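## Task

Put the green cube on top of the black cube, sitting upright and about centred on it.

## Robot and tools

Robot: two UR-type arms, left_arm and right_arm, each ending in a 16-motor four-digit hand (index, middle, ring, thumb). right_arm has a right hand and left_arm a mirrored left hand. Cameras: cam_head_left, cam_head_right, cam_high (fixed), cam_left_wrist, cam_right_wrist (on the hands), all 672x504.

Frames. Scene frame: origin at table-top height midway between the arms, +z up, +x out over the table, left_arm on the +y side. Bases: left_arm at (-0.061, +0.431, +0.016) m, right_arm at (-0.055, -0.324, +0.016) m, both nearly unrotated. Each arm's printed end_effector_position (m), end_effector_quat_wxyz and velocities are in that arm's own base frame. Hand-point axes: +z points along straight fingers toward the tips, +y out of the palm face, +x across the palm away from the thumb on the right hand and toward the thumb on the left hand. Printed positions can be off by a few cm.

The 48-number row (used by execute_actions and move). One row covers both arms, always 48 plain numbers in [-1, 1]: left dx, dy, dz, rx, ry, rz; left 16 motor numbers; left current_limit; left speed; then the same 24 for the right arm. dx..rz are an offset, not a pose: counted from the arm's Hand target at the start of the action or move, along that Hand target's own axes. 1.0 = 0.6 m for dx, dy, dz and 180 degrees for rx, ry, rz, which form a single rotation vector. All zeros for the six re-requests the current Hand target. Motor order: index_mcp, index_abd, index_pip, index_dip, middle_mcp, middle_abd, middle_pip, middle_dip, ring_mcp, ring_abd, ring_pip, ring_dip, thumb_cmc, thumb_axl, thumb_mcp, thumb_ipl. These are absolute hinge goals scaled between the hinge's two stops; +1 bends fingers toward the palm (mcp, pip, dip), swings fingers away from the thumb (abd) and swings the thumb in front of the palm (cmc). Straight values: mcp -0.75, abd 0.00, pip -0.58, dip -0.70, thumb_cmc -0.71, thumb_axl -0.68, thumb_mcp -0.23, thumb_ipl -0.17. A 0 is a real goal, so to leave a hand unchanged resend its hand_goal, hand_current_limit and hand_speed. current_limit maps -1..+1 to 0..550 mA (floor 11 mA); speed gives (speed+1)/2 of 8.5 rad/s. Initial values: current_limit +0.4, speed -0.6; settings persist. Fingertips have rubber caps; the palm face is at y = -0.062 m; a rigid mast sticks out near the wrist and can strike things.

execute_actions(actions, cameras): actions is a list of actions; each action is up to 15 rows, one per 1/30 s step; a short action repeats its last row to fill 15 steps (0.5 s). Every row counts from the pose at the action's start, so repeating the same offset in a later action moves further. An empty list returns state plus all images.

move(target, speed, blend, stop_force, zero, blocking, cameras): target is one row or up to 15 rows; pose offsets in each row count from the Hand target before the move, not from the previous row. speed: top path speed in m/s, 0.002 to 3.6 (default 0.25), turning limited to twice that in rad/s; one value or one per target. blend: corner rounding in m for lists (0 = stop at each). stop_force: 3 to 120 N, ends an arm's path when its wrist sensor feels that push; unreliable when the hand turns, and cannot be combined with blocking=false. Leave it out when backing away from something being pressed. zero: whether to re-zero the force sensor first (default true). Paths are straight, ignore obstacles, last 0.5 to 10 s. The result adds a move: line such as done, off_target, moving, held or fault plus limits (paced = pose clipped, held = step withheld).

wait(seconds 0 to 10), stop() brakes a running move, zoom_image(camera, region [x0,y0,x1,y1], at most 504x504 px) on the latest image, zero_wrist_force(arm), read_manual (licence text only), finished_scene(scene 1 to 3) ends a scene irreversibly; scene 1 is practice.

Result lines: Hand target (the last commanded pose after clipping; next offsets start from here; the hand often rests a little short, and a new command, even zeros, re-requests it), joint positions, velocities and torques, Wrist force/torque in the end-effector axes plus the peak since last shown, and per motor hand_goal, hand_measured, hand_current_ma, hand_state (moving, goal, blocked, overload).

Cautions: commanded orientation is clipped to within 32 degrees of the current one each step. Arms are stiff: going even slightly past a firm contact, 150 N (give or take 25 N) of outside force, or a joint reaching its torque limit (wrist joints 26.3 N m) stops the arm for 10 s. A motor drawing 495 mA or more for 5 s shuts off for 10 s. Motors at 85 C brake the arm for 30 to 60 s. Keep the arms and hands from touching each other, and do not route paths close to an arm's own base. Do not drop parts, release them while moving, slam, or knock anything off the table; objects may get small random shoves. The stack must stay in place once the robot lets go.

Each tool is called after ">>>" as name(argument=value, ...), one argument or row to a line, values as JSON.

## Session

>>> execute_actions(
  actions=[],
)

>>> zoom_image(
  camera="cam_high",
  region=[150, 130, 400, 400],
)

Scene clock: 0.00 s.
left_arm: end_effector_position=(+0.7321, -0.3137, +0.2363) hand_goal=(-0.754, +0.000, -0.576, -0.696, -0.754, +0.000, -0.576, -0.696, -0.754, +0.000, -0.576, -0.696, -0.714, -0.678, -0.226, -0.168) hand_measured=(-0.754, +0.000, -0.576, -0.696, -0.754, +0.000, -0.576, -0.696, -0.754, +0.000, -0.576, -0.696, -0.714, -0.678, -0.226, -0.168) hand_current_ma=(+0, +0, +0, +0, +0, +0, +0, +0, +0, +0, +0, +0, +0, +0, +0, +0) hand_state=(goal, goal, goal, goal, goal, goal, goal, goal, goal, goal, overload, goal, goal, goal, goal, goal) hand_current_limit=0.40 hand_speed=-0.60 end_effector_quat_wxyz=(+0.427, +0.897, +0.069, +0.093) | right_arm: end_effector_position=(+0.4992, +0.0952, +0.0987) hand_goal=(-0.754, +0.000, -0.576, -0.696, -0.754, +0.000, -0.576, -0.696, -0.754, +0.000, -0.576, -0.696, -0.714, -0.678, -0.226, -0.168) hand_measured=(-0.754, +0.000, -0.576, -0.696, -0.754, +0.000, -0.576, -0.696, -0.754, +0.000, -0.576, -0.696, -0.714, -0.678, -0.226, -0.168) hand_current_ma=(+0, +0, +0, +0, +0, +0, +0, +0, +0, +0, +0, +0, +0, +0, +0, +0) hand_state=(goal, goal, goal, goal, goal, goal, goal, goal, goal, goal, goal, goal, goal, goal, goal, goal) hand_current_limit=0.40 hand_speed=-0.60 end_effector_quat_wxyz=(-0.156, +0.913, -0.352, +0.134)
Joint positions: left_arm=[3.205 -2.161 -1.62 -0.651 0.698 1.349] | right_arm=[-0.079 -1.344 2.093 -2.673 -1.35 2.268]
Joint velocities: within noise
Joint torques (N m): no reading
Motor temperatures (°C): left_arm=[38 38 35 46 40 37] | right_arm=[37 32 33 45 43 46]
Wrist force (N): no reading
Wrist torque (N m): no reading
Wrist force, peak (N): no reading
Hand target: left_arm +0.7321, -0.3137, +0.2363; +0.427, +0.897, +0.069, +0.093 | right_arm +0.4992, +0.0952, +0.0987; -0.156, +0.913, -0.352, +0.134

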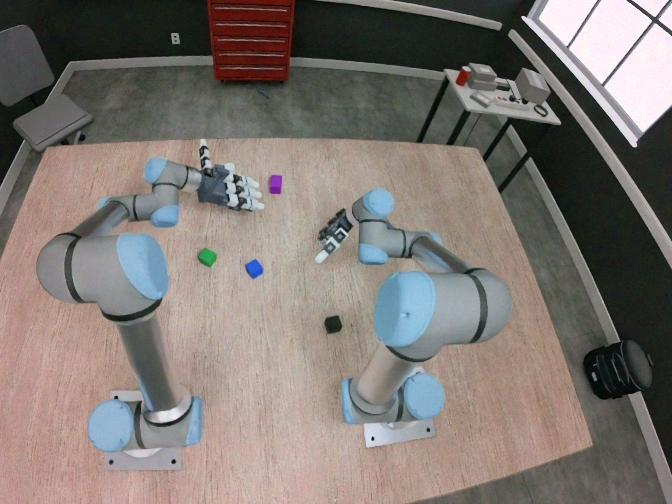

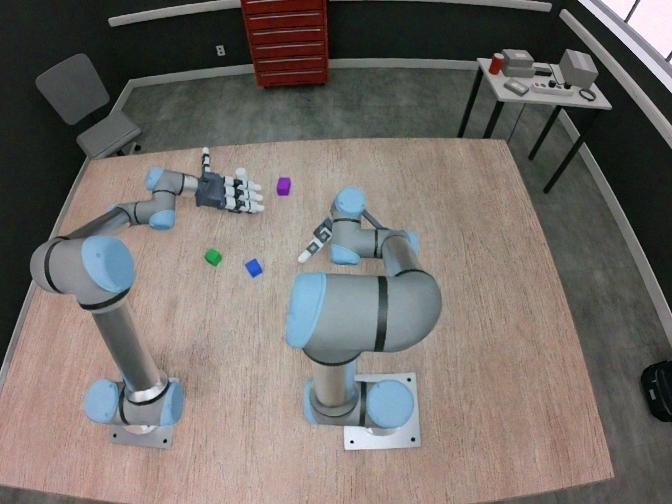

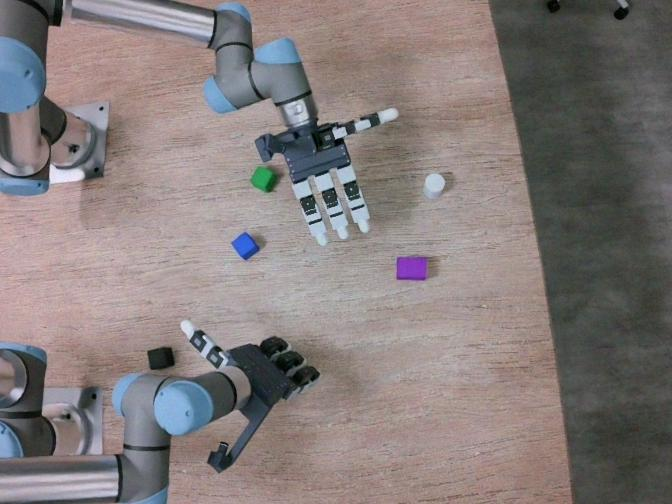

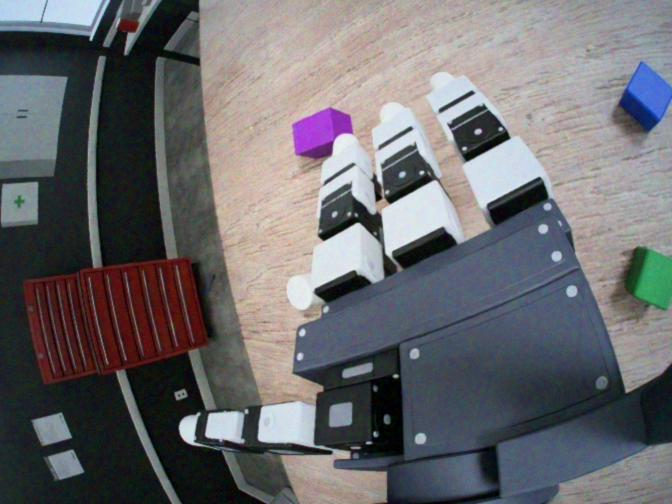

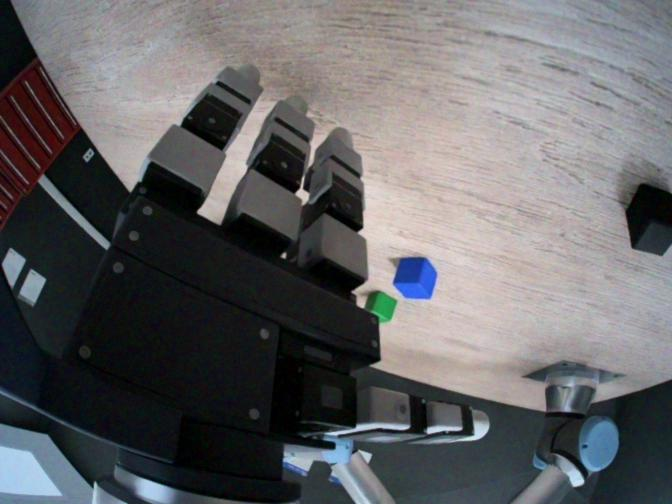

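Scaled by 1.867.

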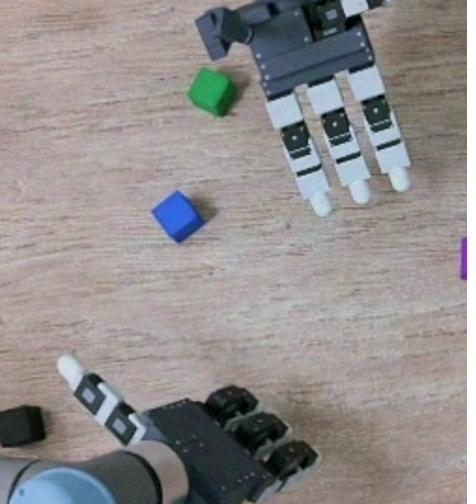

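>>> move(
  target=[
    [0,0,0,0,0,0,-0.754,0,-0.576,-0.696,-0.754,0,-0.576,-0.696,-0.754,0,-0.576,-0.696,-0.714,-0.678,-0.226,-0.168,0.4,-0.6,0.0337,-0.0948,-0.2288,0,0,0,-0.754,0,-0.576,-0.696,-0.754,0,-0.576,-0.696,-0.754,0,-0.576,-0.696,-0.714,-0.678,-0.226,-0.168,0.4,-0.6],
    [0.0185,0.0779,-0.155,0,0,0,-0.754,0,-0.576,-0.696,-0.754,0,-0.576,-0.696,-0.754,0,-0.576,-0.696,-0.714,-0.678,-0.226,-0.168,0.4,-0.6,0.507,0.528,-0.599,0,0,0,-0.754,0,-0.576,-0.696,-0.754,0,-0.576,-0.696,-0.754,0,-0.576,-0.696,-0.714,-0.678,-0.226,-0.168,0.4,-0.6],
  ],
  blend=[0.05,0],
  speed=0.3,
  cameras=["cam_high","cam_left_wrist","cam_head_left"],
)

>>> zoom_image(
  camera="cam_high",
  region=[230, 145, 300, 215],
)

>>> zoom_image(
  camera="cam_high",
  region=[130, 325, 200, 395],
)

Scene clock: 34.37 s.
left_arm: end_effector_position=(+0.7239, -0.2706, +0.3314) hand_goal=(-0.754, +0.000, -0.576, -0.696, -0.754, +0.000, -0.576, -0.696, -0.754, +0.000, -0.576, -0.696, -0.714, -0.678, -0.226, -0.168) hand_measured=(-0.758, +0.000, -0.576, -0.696, -0.758, +0.000, -0.576, -0.696, -0.758, +0.000, -0.576, -0.696, -0.720, -0.678, -0.226, -0.168) hand_current_ma=(-4, +0, +0, +0, -5, +0, +0, +0, -5, +0, +0, +0, -7, +0, +1, +0) hand_state=(goal, goal, goal, goal, goal, goal, goal, goal, goal, goal, overload, goal, goal, goal, goal, goal) hand_current_limit=0.40 hand_speed=-0.60 end_effector_quat_wxyz=(+0.427, +0.897, +0.069, +0.093) | right_arm: end_effector_position=(+0.3991, -0.4046, +0.3481) hand_goal=(-0.754, +0.000, -0.576, -0.696, -0.754, +0.000, -0.576, -0.696, -0.754, +0.000, -0.576, -0.696, -0.714, -0.678, -0.226, -0.168) hand_measured=(-0.750, +0.000, -0.576, -0.696, -0.750, +0.000, -0.576, -0.696, -0.750, +0.000, -0.576, -0.696, -0.712, -0.678, -0.224, -0.168) hand_current_ma=(+7, +0, -1, +0, +7, +0, -1, +0, +6, +0, -1, +0, +3, +1, +4, +0) hand_state=(goal, goal, goal, goal, goal, goal, goal, goal, goal, goal, goal, goal, goal, goal, goal, goal) hand_current_limit=0.40 hand_speed=-0.60 end_effector_quat_wxyz=(-0.156, +0.913, -0.352, +0.134)
Joint positions: left_arm=[3.273 -2.007 -1.563 -0.941 0.681 1.453] | right_arm=[-1.051 -1.452 1.431 -1.561 -1.157 1.259]
Joint torques (N m): left_arm=[4.14 45.78 35.72 0.67 -4.47 1.86] | right_arm=[-7.29 -19.3 -35.48 -0.57 2.6 -1.86]
Wrist force (N): left_arm=[0.0 -0.2 -0.7] | right_arm=[0.2 0.0 -0.5]
Wrist torque (N m): left_arm=[0.09 -0.04 -0.08] | right_arm=[0.08 0.00 0.08]
Wrist force, peak (N): left_arm=[0.0 0.0 -0.9] | right_arm=[0.8 1.4 -0.8]
Hand target: left_arm +0.7239, -0.2706, +0.3314; +0.427, +0.897, +0.069, +0.093 | right_arm +0.3991, -0.4046, +0.3481; -0.156, +0.913, -0.352, +0.134
Off the commanded pose: left_arm 0.000 m, 0 deg | right_arm 0.000 m, 0 deg.
move: done
Images, in order (width x height): cam_head_left 672x504, cam_high 672x504, cam_left_wrist 672x504.

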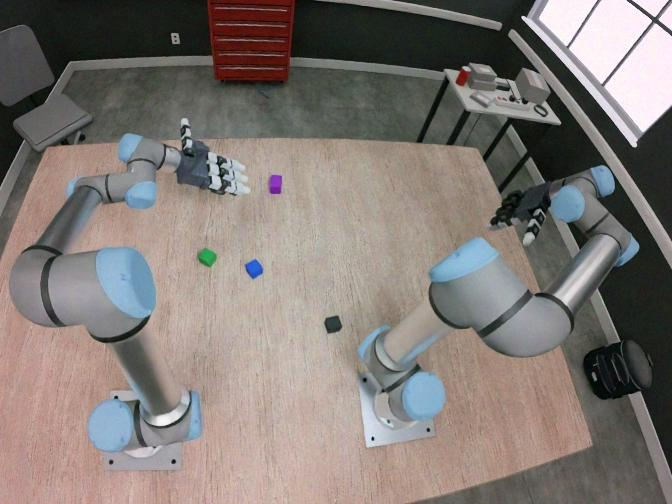

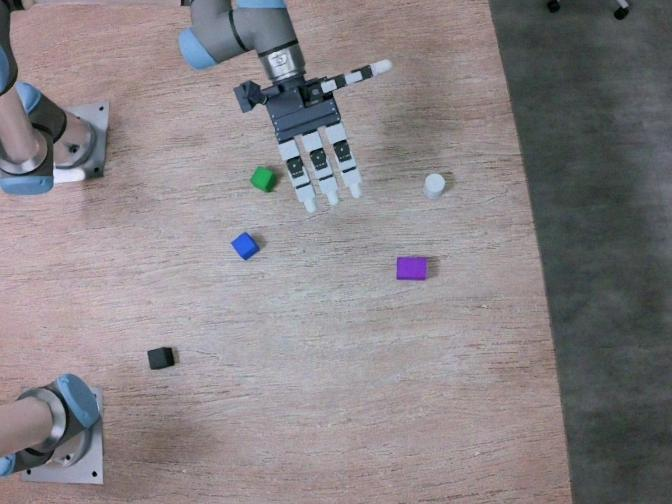

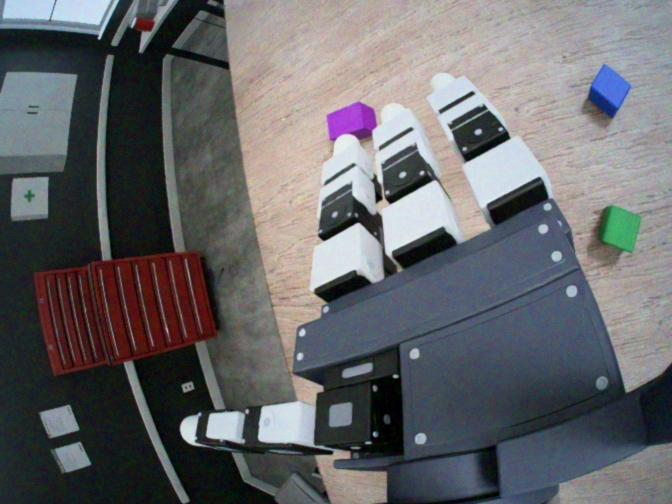

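Scaled by 7.200.

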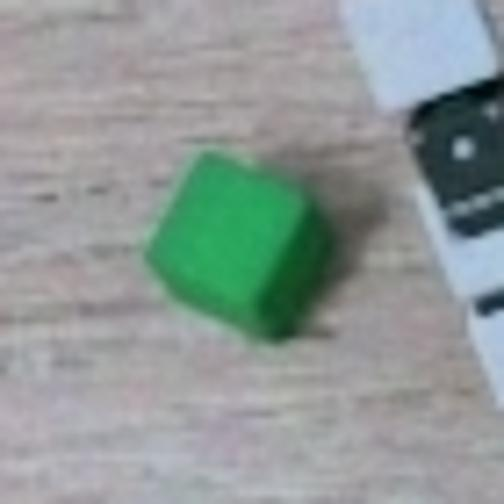

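Scaled by 7.200.

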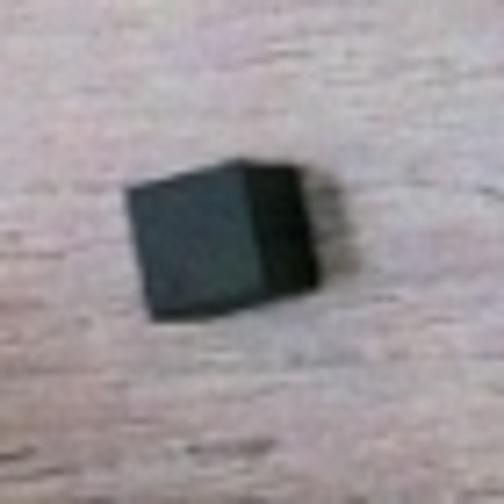

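>>> move(
  target=[
    [-0.2215,-0.2233,-0.1003,0.2656,0.0386,0.7812,-0.836,0,0.869,-0.783,-0.9,0,-0.576,-0.696,-0.9,0,-0.576,-0.696,0.5,-0.678,-0.079,0.103,0.4,-0.6,0,0,0,0,0,0,-0.754,0,-0.576,-0.696,-0.754,0,-0.576,-0.696,-0.754,0,-0.576,-0.696,-0.714,-0.678,-0.226,-0.168,0.4,-0.6],
    [-0.2485,-0.418,0.0543,0.2656,0.0386,0.7812,-0.836,0,0.869,-0.783,-0.9,0,-0.576,-0.696,-0.9,0,-0.576,-0.696,0.5,-0.678,-0.079,0.103,0.4,-0.6,0,0,0,0,0,0,-0.754,0,-0.576,-0.696,-0.754,0,-0.576,-0.696,-0.754,0,-0.576,-0.696,-0.714,-0.678,-0.226,-0.168,0.4,-0.6],
  ],
  blend=[0.02,0],
  speed=[0.5,0.2],
  cameras=["cam_high","cam_left_wrist","cam_head_left"],
)

>>> zoom_image(
  camera="cam_left_wrist",
  region=[0, 0, 400, 300],
)

Scene clock: 64.43 s.
left_arm: end_effector_position=(+0.5751, -0.1687, +0.0997) hand_goal=(-0.836, +0.000, +0.868, -0.784, -0.900, +0.000, -0.576, -0.696, -0.900, +0.000, -0.576, -0.696, +0.500, -0.678, -0.080, +0.102) hand_measured=(-0.832, +0.000, +0.864, -0.782, -0.892, +0.000, -0.576, -0.696, -0.892, +0.000, -0.576, -0.696, +0.504, -0.678, -0.078, +0.102) hand_current_ma=(+4, +0, -5, +2, +11, +0, +0, +0, +11, +0, +0, +0, +4, +0, +2, -1) hand_state=(goal, goal, goal, goal, goal, goal, goal, goal, goal, goal, overload, goal, goal, goal, goal, goal) hand_current_limit=0.40 hand_speed=-0.60 end_effector_quat_wxyz=(+0.250, -0.433, +0.750, -0.433) | right_arm: end_effector_position=(+0.3991, -0.4046, +0.3481) hand_goal=(-0.754, +0.000, -0.576, -0.696, -0.754, +0.000, -0.576, -0.696, -0.754, +0.000, -0.576, -0.696, -0.714, -0.678, -0.226, -0.168) hand_measured=(-0.750, +0.000, -0.576, -0.696, -0.750, +0.000, -0.576, -0.696, -0.750, +0.000, -0.576, -0.696, -0.712, -0.678, -0.224, -0.168) hand_current_ma=(+7, +0, -1, +0, +7, +0, -1, +0, +6, +0, -1, +0, +3, +1, +4, +0) hand_state=(goal, goal, goal, goal, goal, goal, goal, goal, goal, goal, goal, goal, goal, goal, goal, goal) hand_current_limit=0.40 hand_speed=-0.60 end_effector_quat_wxyz=(-0.156, +0.913, -0.352, +0.134)
Joint positions: left_arm=[3.282 -2.011 -2.177 0.415 1.007 3.514] | right_arm=[-1.051 -1.452 1.431 -1.561 -1.157 1.259]
Joint torques (N m): left_arm=[-6.93 26.77 25.29 4.98 2.62 -1.48] | right_arm=[-6.59 -16.96 -34.26 -1 2.63 -2.19]
Wrist force (N): left_arm=[1.9 0.1 -0.2] | right_arm=[0.1 0.0 -0.4]
Wrist torque (N m): left_arm=[-0.05 -0.16 0.00] | right_arm=[0.08 0.01 0.07]
Wrist force, peak (N): left_arm=[2.0 -1.0 -1.4] | right_arm=[-0.1 0.0 -0.7]
Hand target: left_arm +0.5751, -0.1687, +0.0996; +0.250, -0.433, +0.750, -0.433 | right_arm +0.3991, -0.4046, +0.3481; -0.156, +0.913, -0.352, +0.134
Off the commanded pose: left_arm 0.000 m, 0 deg | right_arm 0.000 m, 0 deg.
move: done
Images, in order (width x height): cam_head_left 672x504, cam_high 672x504, cam_left_wrist 672x504.

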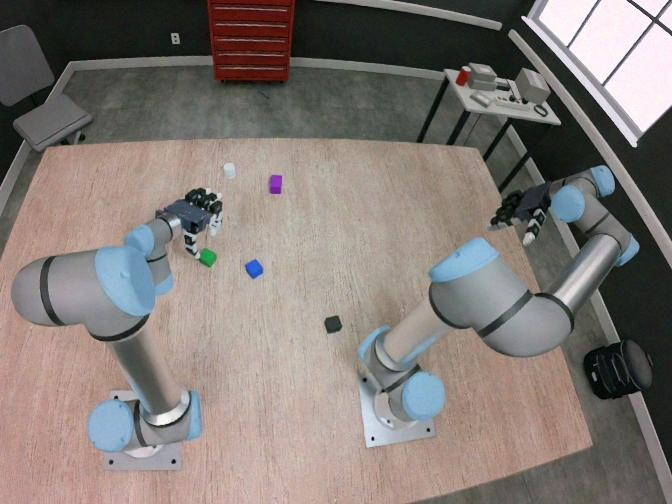

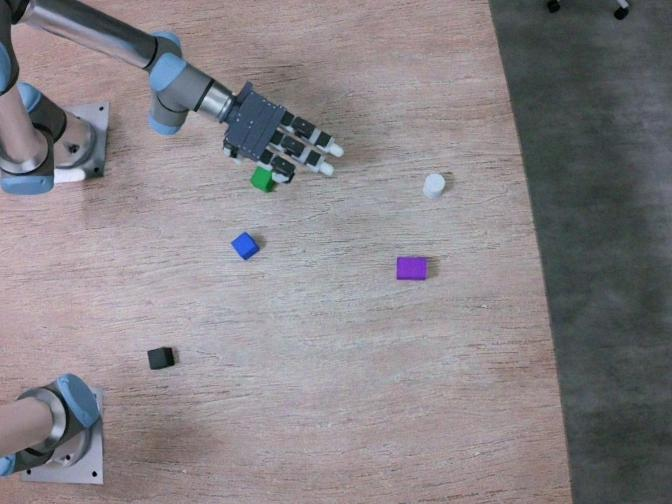

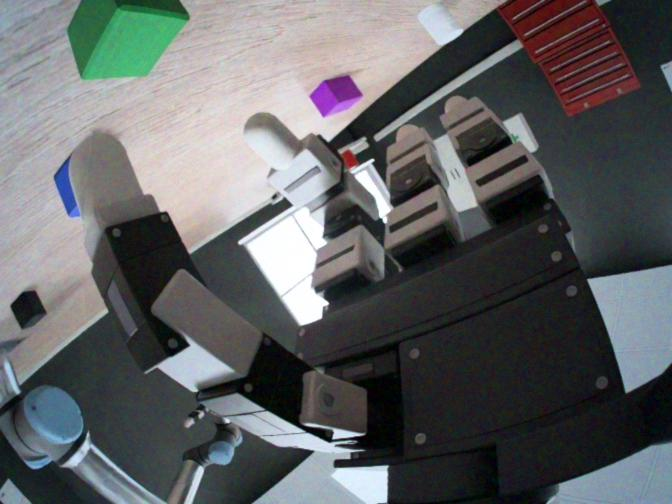

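Scaled by 1.260 from the camera's 672x504 image, which has a finer 960x720 frame.

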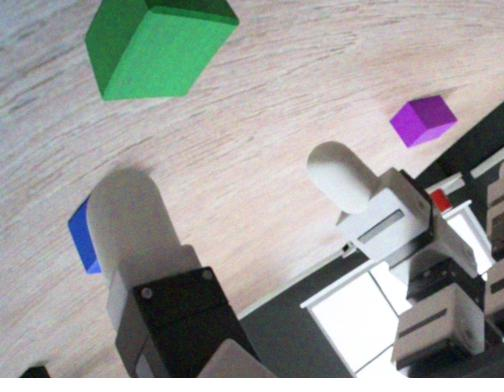

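>>> move(
  target=[0.0007,0.1245,0.0655,0,0,0,-0.836,0,0.869,-0.783,-0.9,0,-0.576,-0.696,-0.9,0,-0.576,-0.696,0.5,-0.678,-0.079,0.103,0.4,-0.6,0,0,0,0,0,0,-0.754,0,-0.576,-0.696,-0.754,0,-0.576,-0.696,-0.754,0,-0.576,-0.696,-0.714,-0.678,-0.226,-0.168,0.4,-0.6],
  speed=0.08,
  stop_force=5,
  cameras=["cam_left_wrist","cam_head_right"],
)

>>> zoom_image(
  camera="cam_left_wrist",
  region=[0, 0, 400, 300],
)

>>> zoom_image(
  camera="cam_head_right",
  region=[160, 190, 260, 280],
)

Scene clock: 99.83 s.
left_arm: end_effector_position=(+0.5730, -0.1679, +0.0470) hand_goal=(-0.836, +0.000, +0.868, -0.784, -0.900, +0.000, -0.576, -0.696, -0.900, +0.000, -0.576, -0.696, +0.500, -0.678, -0.080, +0.102) hand_measured=(-0.840, +0.000, +0.874, -0.778, -0.890, +0.000, -0.576, -0.696, -0.890, +0.000, -0.576, -0.696, +0.504, -0.678, -0.078, +0.102) hand_current_ma=(-5, +0, +8, +8, +14, +0, +0, +0, +14, +0, +0, +0, +4, +0, +2, -1) hand_state=(goal, goal, goal, goal, goal, goal, goal, goal, goal, goal, overload, goal, goal, goal, goal, goal) hand_current_limit=0.40 hand_speed=-0.60 end_effector_quat_wxyz=(+0.250, -0.433, +0.750, -0.433) | right_arm: end_effector_position=(+0.3991, -0.4046, +0.3481) hand_goal=(-0.754, +0.000, -0.576, -0.696, -0.754, +0.000, -0.576, -0.696, -0.754, +0.000, -0.576, -0.696, -0.714, -0.678, -0.226, -0.168) hand_measured=(-0.750, +0.000, -0.576, -0.696, -0.750, +0.000, -0.576, -0.696, -0.750, +0.000, -0.576, -0.696, -0.712, -0.678, -0.224, -0.168) hand_current_ma=(+7, +0, -1, +0, +7, +0, -1, +0, +6, +0, -1, +0, +3, +1, +4, +0) hand_state=(goal, goal, goal, goal, goal, goal, goal, goal, goal, goal, goal, goal, goal, goal, goal, goal) hand_current_limit=0.40 hand_speed=-0.60 end_effector_quat_wxyz=(-0.156, +0.913, -0.352, +0.134)
Joint positions: left_arm=[3.285 -2.144 -2.19 0.56 1.005 3.516] | right_arm=[-1.051 -1.452 1.431 -1.561 -1.157 1.259]
Joint torques (N m): left_arm=[-7.14 39.54 22.94 0.21 2.72 -1.11] | right_arm=[-6.98 -18.14 -32.14 -0.77 2.49 -2.18]
Wrist force (N): left_arm=[2.0 -1.4 -0.4] | right_arm=[0.0 0.2 -0.4]
Wrist torque (N m): left_arm=[-0.04 -0.17 -0.16] | right_arm=[0.10 0.02 0.07]
Wrist force, peak (N): left_arm=[1.6 -14.9 -3.4] | right_arm=[0.0 0.1 -0.7]
Hand target: left_arm +0.5730, -0.1679, +0.0470; +0.250, -0.433, +0.750, -0.433 (not the last commanded pose) | right_arm +0.3991, -0.4046, +0.3481; -0.156, +0.913, -0.352, +0.134
Off the commanded pose: left_arm 0.032 m, 0 deg | right_arm 0.000 m, 0 deg.
move: contact (left_arm)
Images, in order (width x height): cam_head_right 672x504, cam_left_wrist 672x504.

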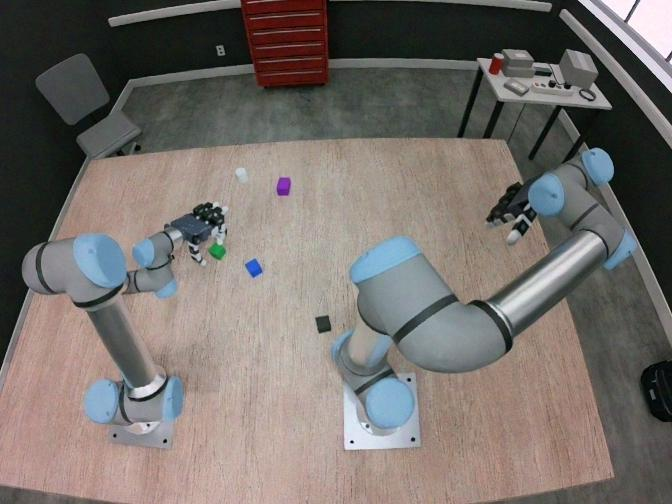

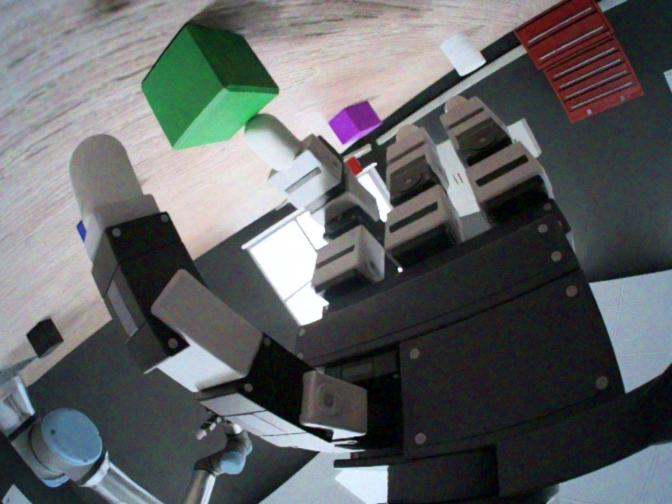

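Scaled by 1.260 from the camera's 672x504 image, which has a finer 960x720 frame.

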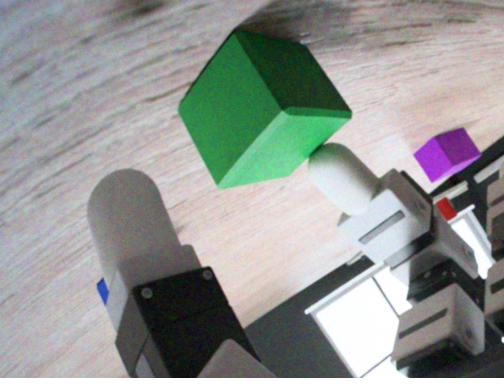

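Scaled by 5.040.

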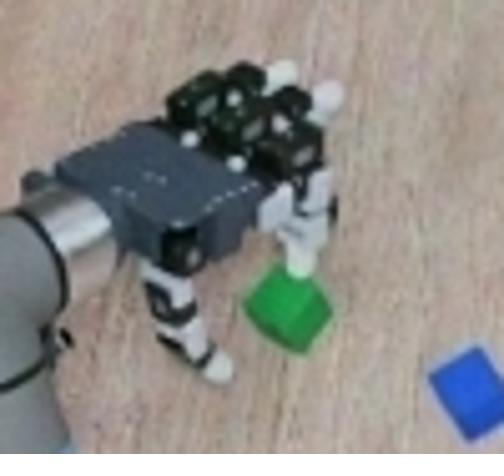

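>>> move(
  target=[-0.0068,-0.0553,0.0123,0,0,0,-0.836,0,0.869,-0.783,-0.9,0,-0.576,-0.696,-0.9,0,-0.576,-0.696,0.5,-0.678,-0.079,0.103,0.4,-0.6,0,0,0,0,0,0,-0.754,0,-0.576,-0.696,-0.754,0,-0.576,-0.696,-0.754,0,-0.576,-0.696,-0.714,-0.678,-0.226,-0.168,0.4,-0.6],
  speed=0.1,
  cameras=["cam_left_wrist","cam_head_right"],
)

>>> zoom_image(
  camera="cam_left_wrist",
  region=[60, 0, 300, 200],
)

>>> zoom_image(
  camera="cam_head_right",
  region=[160, 190, 260, 280],
)

Scene clock: 118.27 s.
left_arm: end_effector_position=(+0.5949, -0.1758, +0.0720) hand_goal=(-0.836, +0.000, +0.868, -0.784, -0.900, +0.000, -0.576, -0.696, -0.900, +0.000, -0.576, -0.696, +0.500, -0.678, -0.080, +0.102) hand_measured=(-0.832, +0.000, +0.870, -0.782, -0.890, +0.000, -0.576, -0.696, -0.890, +0.000, -0.576, -0.696, +0.504, -0.678, -0.078, +0.102) hand_current_ma=(+3, +0, +1, +3, +14, +0, +0, +0, +14, +0, +0, +0, +4, +0, +2, -1) hand_state=(goal, goal, goal, goal, goal, goal, goal, goal, goal, goal, overload, goal, goal, goal, goal, goal) hand_current_limit=0.40 hand_speed=-0.60 end_effector_quat_wxyz=(+0.250, -0.433, +0.750, -0.433) | right_arm: end_effector_position=(+0.3991, -0.4046, +0.3481) hand_goal=(-0.754, +0.000, -0.576, -0.696, -0.754, +0.000, -0.576, -0.696, -0.754, +0.000, -0.576, -0.696, -0.714, -0.678, -0.226, -0.168) hand_measured=(-0.750, +0.000, -0.576, -0.696, -0.750, +0.000, -0.576, -0.696, -0.750, +0.000, -0.576, -0.696, -0.712, -0.678, -0.224, -0.168) hand_current_ma=(+7, +0, -1, +0, +7, +0, -1, +0, +6, +0, -1, +0, +3, +1, +4, +0) hand_state=(goal, goal, goal, goal, goal, goal, goal, goal, goal, goal, goal, goal, goal, goal, goal, goal) hand_current_limit=0.40 hand_speed=-0.60 end_effector_quat_wxyz=(-0.156, +0.913, -0.352, +0.134)
Joint positions: left_arm=[3.261 -2.11 -2.121 0.465 1.025 3.5] | right_arm=[-1.051 -1.452 1.431 -1.561 -1.157 1.259]
Joint torques (N m): left_arm=[-6.97 40.56 25.95 0.58 2.6 -1.7] | right_arm=[-6.07 -17.85 -32.61 -0.68 2.8 -2.14]
Wrist force (N): left_arm=[1.8 -0.3 -0.3] | right_arm=[-0.1 0.3 -0.4]
Wrist torque (N m): left_arm=[-0.08 -0.14 0.02] | right_arm=[0.11 0.03 0.06]
Wrist force, peak (N): left_arm=[2.6 -1.5 -0.5] | right_arm=[0.2 0.1 -0.6]
Hand target: left_arm +0.5949, -0.1758, +0.0721; +0.250, -0.433, +0.750, -0.433 | right_arm +0.3991, -0.4046, +0.3481; -0.156, +0.913, -0.352, +0.134
Off the commanded pose: left_arm 0.000 m, 0 deg | right_arm 0.000 m, 0 deg.
move: done
Images, in order (width x height): cam_head_right 672x504, cam_left_wrist 672x504.

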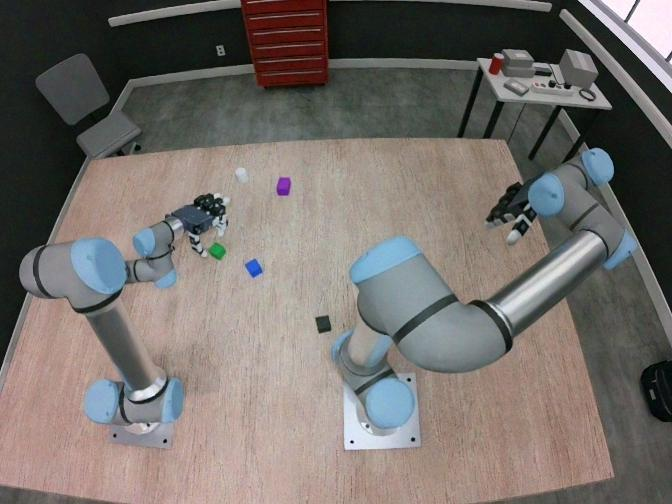

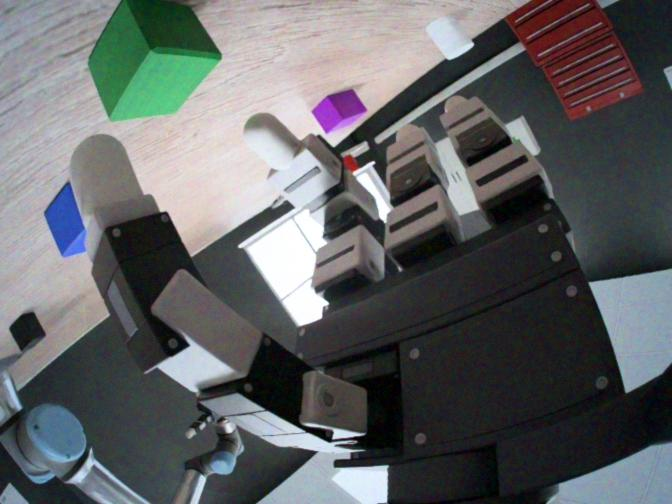

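Scaled by 2.100 from the camera's 672x504 image, which has a finer 960x720 frame.

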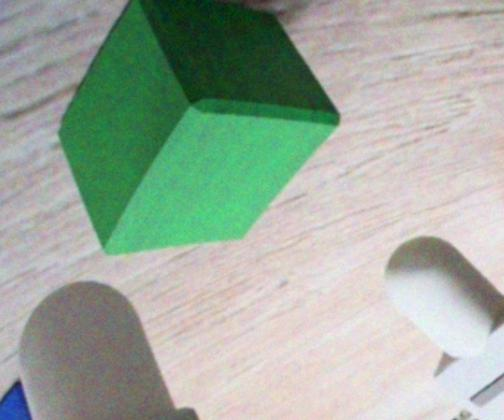

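Scaled by 5.040.

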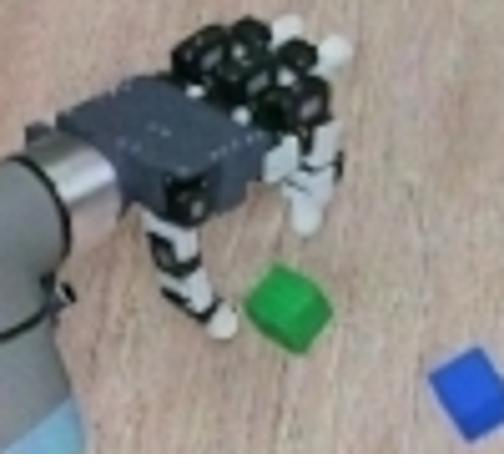

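>>> move(
  target=[-0.0045,0.0812,0.0483,0,0,0,-0.836,0,0.869,-0.783,-0.9,0,-0.576,-0.696,-0.9,0,-0.576,-0.696,0.5,-0.678,-0.079,0.103,0.4,-0.6,0,0,0,0,0,0,-0.754,0,-0.576,-0.696,-0.754,0,-0.576,-0.696,-0.754,0,-0.576,-0.696,-0.714,-0.678,-0.226,-0.168,0.4,-0.6],
  speed=0.06,
  stop_force=5,
  cameras=["cam_left_wrist"],
)

>>> zoom_image(
  camera="cam_left_wrist",
  region=[60, 0, 360, 250],
)

Scene clock: 141.90 s.
left_arm: end_effector_position=(+0.5969, -0.1739, +0.0154) hand_goal=(-0.836, +0.000, +0.868, -0.784, -0.900, +0.000, -0.576, -0.696, -0.900, +0.000, -0.576, -0.696, +0.500, -0.678, -0.080, +0.102) hand_measured=(-0.832, +0.000, +0.870, -0.782, -0.890, +0.000, -0.576, -0.696, -0.890, +0.000, -0.576, -0.696, +0.504, -0.678, -0.078, +0.102) hand_current_ma=(+4, +0, +1, +3, +14, +0, +0, +0, +14, +0, +0, +0, +4, +0, +2, -1) hand_state=(goal, goal, goal, goal, goal, goal, goal, goal, goal, goal, overload, goal, goal, goal, goal, goal) hand_current_limit=0.40 hand_speed=-0.60 end_effector_quat_wxyz=(+0.250, -0.433, +0.750, -0.433) | right_arm: end_effector_position=(+0.3991, -0.4046, +0.3481) hand_goal=(-0.754, +0.000, -0.576, -0.696, -0.754, +0.000, -0.576, -0.696, -0.754, +0.000, -0.576, -0.696, -0.714, -0.678, -0.226, -0.168) hand_measured=(-0.750, +0.000, -0.576, -0.696, -0.750, +0.000, -0.576, -0.696, -0.750, +0.000, -0.576, -0.696, -0.712, -0.678, -0.224, -0.168) hand_current_ma=(+7, +0, -1, +0, +7, +0, -1, +0, +6, +0, -1, +0, +3, +1, +4, +0) hand_state=(goal, goal, goal, goal, goal, goal, goal, goal, goal, goal, goal, goal, goal, goal, goal, goal) hand_current_limit=0.40 hand_speed=-0.60 end_effector_quat_wxyz=(-0.156, +0.913, -0.352, +0.134)
Joint positions: left_arm=[3.264 -2.255 -2.112 0.599 1.022 3.502] | right_arm=[-1.051 -1.452 1.431 -1.561 -1.157 1.259]
Joint torques (N m): left_arm=[4.99 30.89 22.54 4.92 -3.34 -1.14] | right_arm=[-5.97 -19.41 -31.69 -0.93 2.8 -2.07]
Wrist force (N): left_arm=[2.0 0.0 -0.5] | right_arm=[-0.3 0.1 -0.3]
Wrist torque (N m): left_arm=[0.00 -0.18 -0.14] | right_arm=[0.09 0.06 0.04]
Wrist force, peak (N): left_arm=[2.3 -0.6 -0.7] | right_arm=[0.1 0.2 -0.7]
Hand target: left_arm +0.5969, -0.1739, +0.0154; +0.250, -0.433, +0.750, -0.433 | right_arm +0.3991, -0.4046, +0.3481; -0.156, +0.913, -0.352, +0.134
Off the commanded pose: left_arm 0.000 m, 0 deg | right_arm 0.000 m, 0 deg.
move: done
Images, in order (width x height): cam_left_wrist 672x504.

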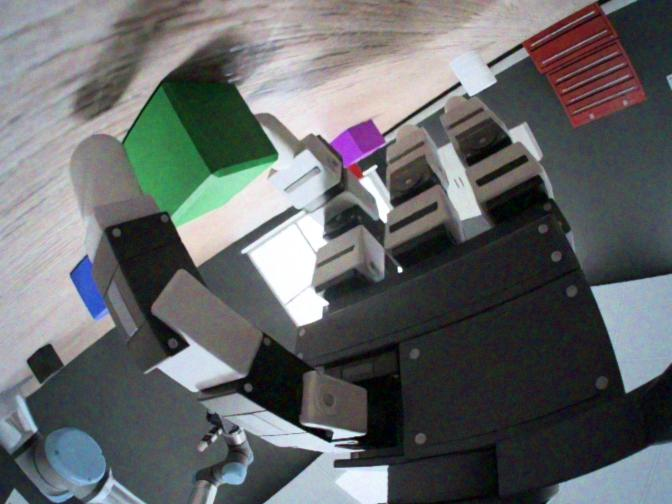

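Scaled by 1.680 from the camera's 672x504 image, which has a finer 960x720 frame.

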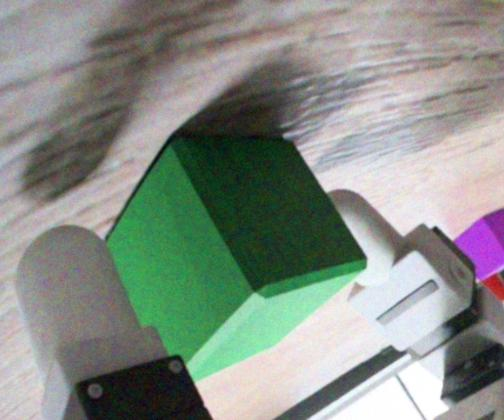

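>>> move(
  target=[0,0,0,0,0,0,-0.60,0,0.869,-0.783,-0.9,0,-0.576,-0.696,-0.9,0,-0.576,-0.696,0.5,-0.678,0.10,0.103,0.4,-0.88,0,0,0,0,0,0,-0.754,0,-0.576,-0.696,-0.754,0,-0.576,-0.696,-0.754,0,-0.576,-0.696,-0.714,-0.678,-0.226,-0.168,0.4,-0.6],
  cameras=["cam_left_wrist"],
)

>>> zoom_image(
  camera="cam_left_wrist",
  region=[60, 0, 360, 250],
)

Scene clock: 155.17 s.
left_arm: end_effector_position=(+0.5969, -0.1739, +0.0154) hand_goal=(-0.600, +0.000, +0.868, -0.784, -0.900, +0.000, -0.576, -0.696, -0.900, +0.000, -0.576, -0.696, +0.500, -0.678, +0.100, +0.102) hand_measured=(-0.672, +0.000, +0.860, -0.786, -0.890, +0.000, -0.576, -0.696, -0.890, +0.000, -0.576, -0.696, +0.504, -0.678, +0.042, +0.094) hand_current_ma=(-220, +0, -12, -2, +14, +0, +0, +0, +14, +0, +0, +0, +4, +0, -216, -16) hand_state=(blocked, goal, goal, goal, goal, goal, goal, goal, goal, goal, overload, goal, goal, goal, blocked, goal) hand_current_limit=0.40 hand_speed=-0.88 end_effector_quat_wxyz=(+0.250, -0.433, +0.750, -0.433) | right_arm: end_effector_position=(+0.3991, -0.4046, +0.3481) hand_goal=(-0.754, +0.000, -0.576, -0.696, -0.754, +0.000, -0.576, -0.696, -0.754, +0.000, -0.576, -0.696, -0.714, -0.678, -0.226, -0.168) hand_measured=(-0.750, +0.000, -0.576, -0.696, -0.750, +0.000, -0.576, -0.696, -0.750, +0.000, -0.576, -0.696, -0.712, -0.678, -0.224, -0.168) hand_current_ma=(+7, +0, -1, +0, +7, +0, -1, +0, +6, +0, -1, +0, +3, +1, +4, +0) hand_state=(goal, goal, goal, goal, goal, goal, goal, goal, goal, goal, goal, goal, goal, goal, goal, goal) hand_current_limit=0.40 hand_speed=-0.60 end_effector_quat_wxyz=(-0.156, +0.913, -0.352, +0.134)
Joint positions: left_arm=[3.264 -2.255 -2.112 0.599 1.022 3.502] | right_arm=[-1.051 -1.452 1.431 -1.561 -1.157 1.259]
Joint torques (N m): left_arm=[4.21 30.78 20 3.56 -3 -1.17] | right_arm=[-5.82 -17.96 -31.96 -1.05 2.89 -2.04]
Wrist force (N): left_arm=[2.0 -3.1 0.0] | right_arm=[0.0 0.2 -0.4]
Wrist torque (N m): left_arm=[-0.10 -0.16 -0.19] | right_arm=[0.10 0.03 0.06]
Wrist force, peak (N): left_arm=[1.8 -4.0 -0.7] | right_arm=[-0.1 0.2 -0.6]
Hand target: left_arm +0.5969, -0.1739, +0.0154; +0.250, -0.433, +0.750, -0.433 | right_arm +0.3991, -0.4046, +0.3481; -0.156, +0.913, -0.352, +0.134
Off the commanded pose: left_arm 0.000 m, 0 deg | right_arm 0.000 m, 0 deg.
move: done
Images, in order (width x height): cam_left_wrist 672x504.

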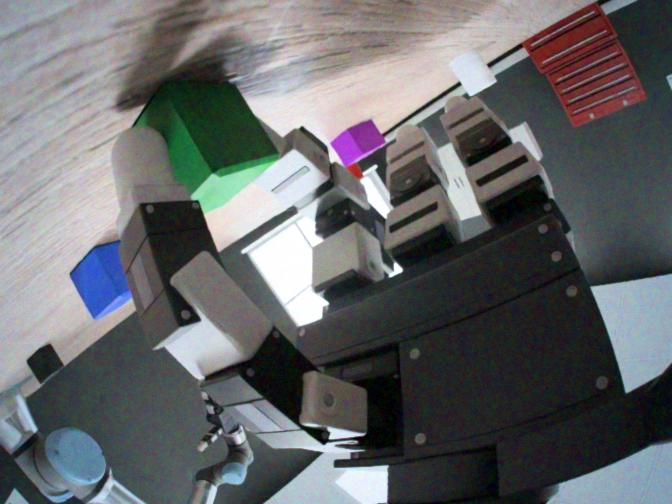

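Scaled by 1.680 from the camera's 672x504 image, which has a finer 960x720 frame.

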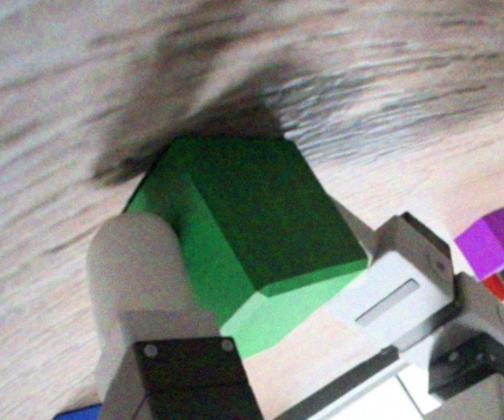

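>>> move(
  target=[
    [0,0,0,0,0,0,-0.55,0,0.869,-0.783,-0.9,0,-0.576,-0.696,-0.9,0,-0.576,-0.696,0.5,-0.678,0.15,0.103,0.4,-0.88,0,0,0,0,0,0,-0.754,0,-0.576,-0.696,-0.754,0,-0.576,-0.696,-0.754,0,-0.576,-0.696,-0.714,-0.678,-0.226,-0.168,0.4,-0.6],
    [0,-0.1732,-0.1,0,0,0,-0.55,0,0.869,-0.783,-0.9,0,-0.576,-0.696,-0.9,0,-0.576,-0.696,0.5,-0.678,0.15,0.103,0.4,-0.88,0,0,0,0,0,0,-0.754,0,-0.576,-0.696,-0.754,0,-0.576,-0.696,-0.754,0,-0.576,-0.696,-0.714,-0.678,-0.226,-0.168,0.4,-0.6],
    [0.8498,-0.1768,-0.1757,0,0.2357,0.1361,-0.55,0,0.869,-0.783,-0.9,0,-0.576,-0.696,-0.9,0,-0.576,-0.696,0.5,-0.678,0.15,0.103,0.4,-0.88,0,0,0,0,0,0,-0.754,0,-0.576,-0.696,-0.754,0,-0.576,-0.696,-0.754,0,-0.576,-0.696,-0.714,-0.678,-0.226,-0.168,0.4,-0.6],
  ],
  blend=[0,0.03,0],
  speed=[0.1,0.1,0.3],
  cameras=["cam_high","cam_left_wrist","cam_head_right"],
)

>>> zoom_image(
  camera="cam_high",
  region=[110, 310, 220, 400],
)

>>> zoom_image(
  camera="cam_left_wrist",
  region=[60, 0, 360, 250],
)

Scene clock: 177.87 s.
left_arm: end_effector_position=(+0.3088, -0.5962, +0.1600) hand_goal=(-0.550, +0.000, +0.868, -0.784, -0.900, +0.000, -0.576, -0.696, -0.900, +0.000, -0.576, -0.696, +0.500, -0.678, +0.150, +0.102) hand_measured=(-0.640, +0.000, +0.832, -0.804, -0.890, +0.000, -0.576, -0.696, -0.890, +0.000, -0.576, -0.696, +0.504, -0.678, +0.046, +0.082) hand_current_ma=(-299, +0, -77, -38, +14, +0, +0, +0, +14, +0, +0, +0, +4, +0, -385, -52) hand_state=(blocked, goal, blocked, blocked, goal, goal, goal, goal, goal, goal, overload, goal, goal, goal, blocked, goal) hand_current_limit=0.40 hand_speed=-0.88 end_effector_quat_wxyz=(+0.048, -0.083, +0.862, -0.498) | right_arm: end_effector_position=(+0.3991, -0.4046, +0.3481) hand_goal=(-0.754, +0.000, -0.576, -0.696, -0.754, +0.000, -0.576, -0.696, -0.754, +0.000, -0.576, -0.696, -0.714, -0.678, -0.226, -0.168) hand_measured=(-0.750, +0.000, -0.576, -0.696, -0.750, +0.000, -0.576, -0.696, -0.750, +0.000, -0.576, -0.696, -0.712, -0.678, -0.224, -0.168) hand_current_ma=(+7, +0, -1, +0, +7, +0, -1, +0, +6, +0, -1, +0, +3, +1, +4, +0) hand_state=(goal, goal, goal, goal, goal, goal, goal, goal, goal, goal, goal, goal, goal, goal, goal, goal) hand_current_limit=0.40 hand_speed=-0.60 end_effector_quat_wxyz=(-0.156, +0.913, -0.352, +0.134)
Joint positions: left_arm=[2.426 -2.01 -1.924 0.161 1.009 3.514] | right_arm=[-1.051 -1.452 1.431 -1.561 -1.157 1.259]
Joint torques (N m): left_arm=[-6.45 30.35 29.27 0.85 2.57 -1.57] | right_arm=[-5.55 -18.05 -31.23 -0.96 2.59 -2.03]
Wrist force (N): left_arm=[1.6 0.2 -0.4] | right_arm=[-0.1 0.2 -0.3]
Wrist torque (N m): left_arm=[-0.04 -0.13 -0.02] | right_arm=[0.08 0.04 0.05]
Wrist force, peak (N): left_arm=[2.0 -6.0 -1.4] | right_arm=[0.1 0.0 -0.6]
Hand target: left_arm +0.3088, -0.5963, +0.1600; +0.048, -0.083, +0.862, -0.498 | right_arm +0.3991, -0.4046, +0.3481; -0.156, +0.913, -0.352, +0.134
Off the commanded pose: left_arm 0.000 m, 0 deg | right_arm 0.000 m, 0 deg.
move: done
Images, in order (width x height): cam_head_right 672x504, cam_high 672x504, cam_left_wrist 672x504.

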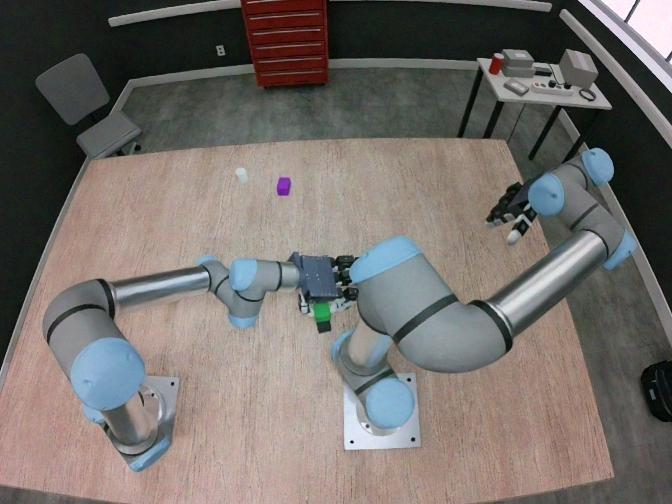

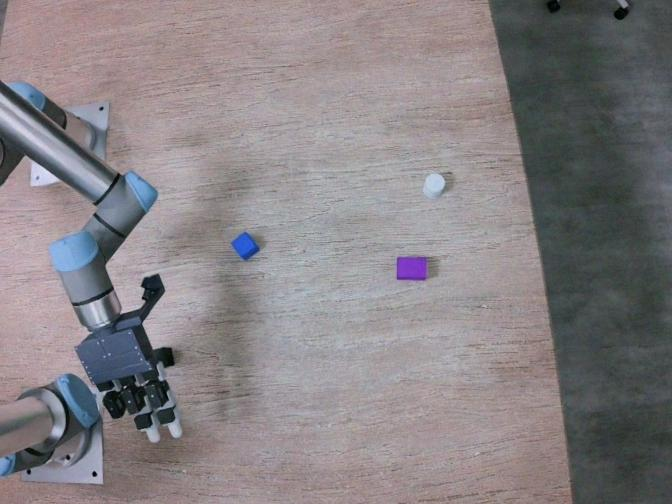

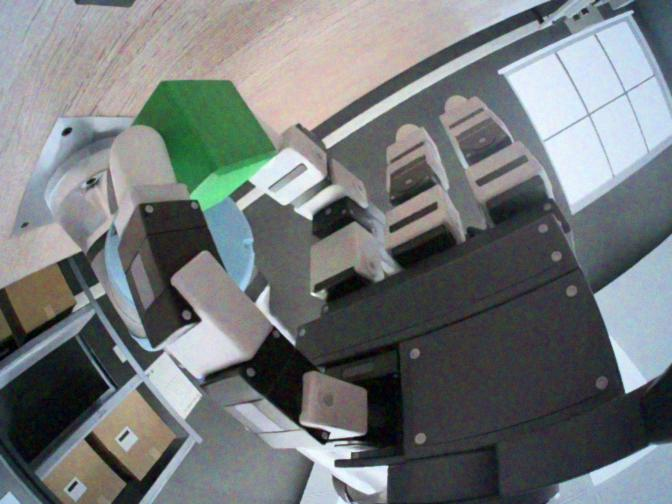

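Scaled by 4.582.

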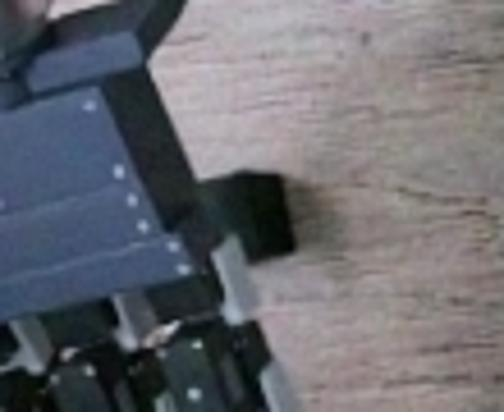

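Scaled by 1.680 from the camera's 672x504 image, which has a finer 960x720 frame.

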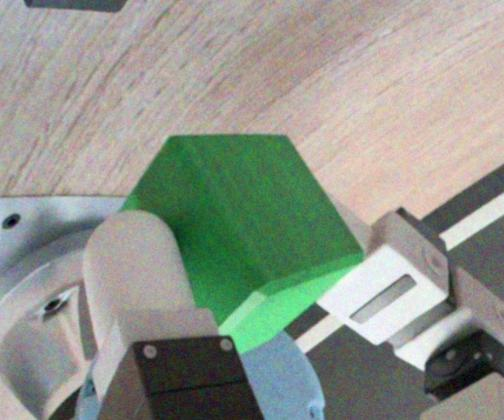

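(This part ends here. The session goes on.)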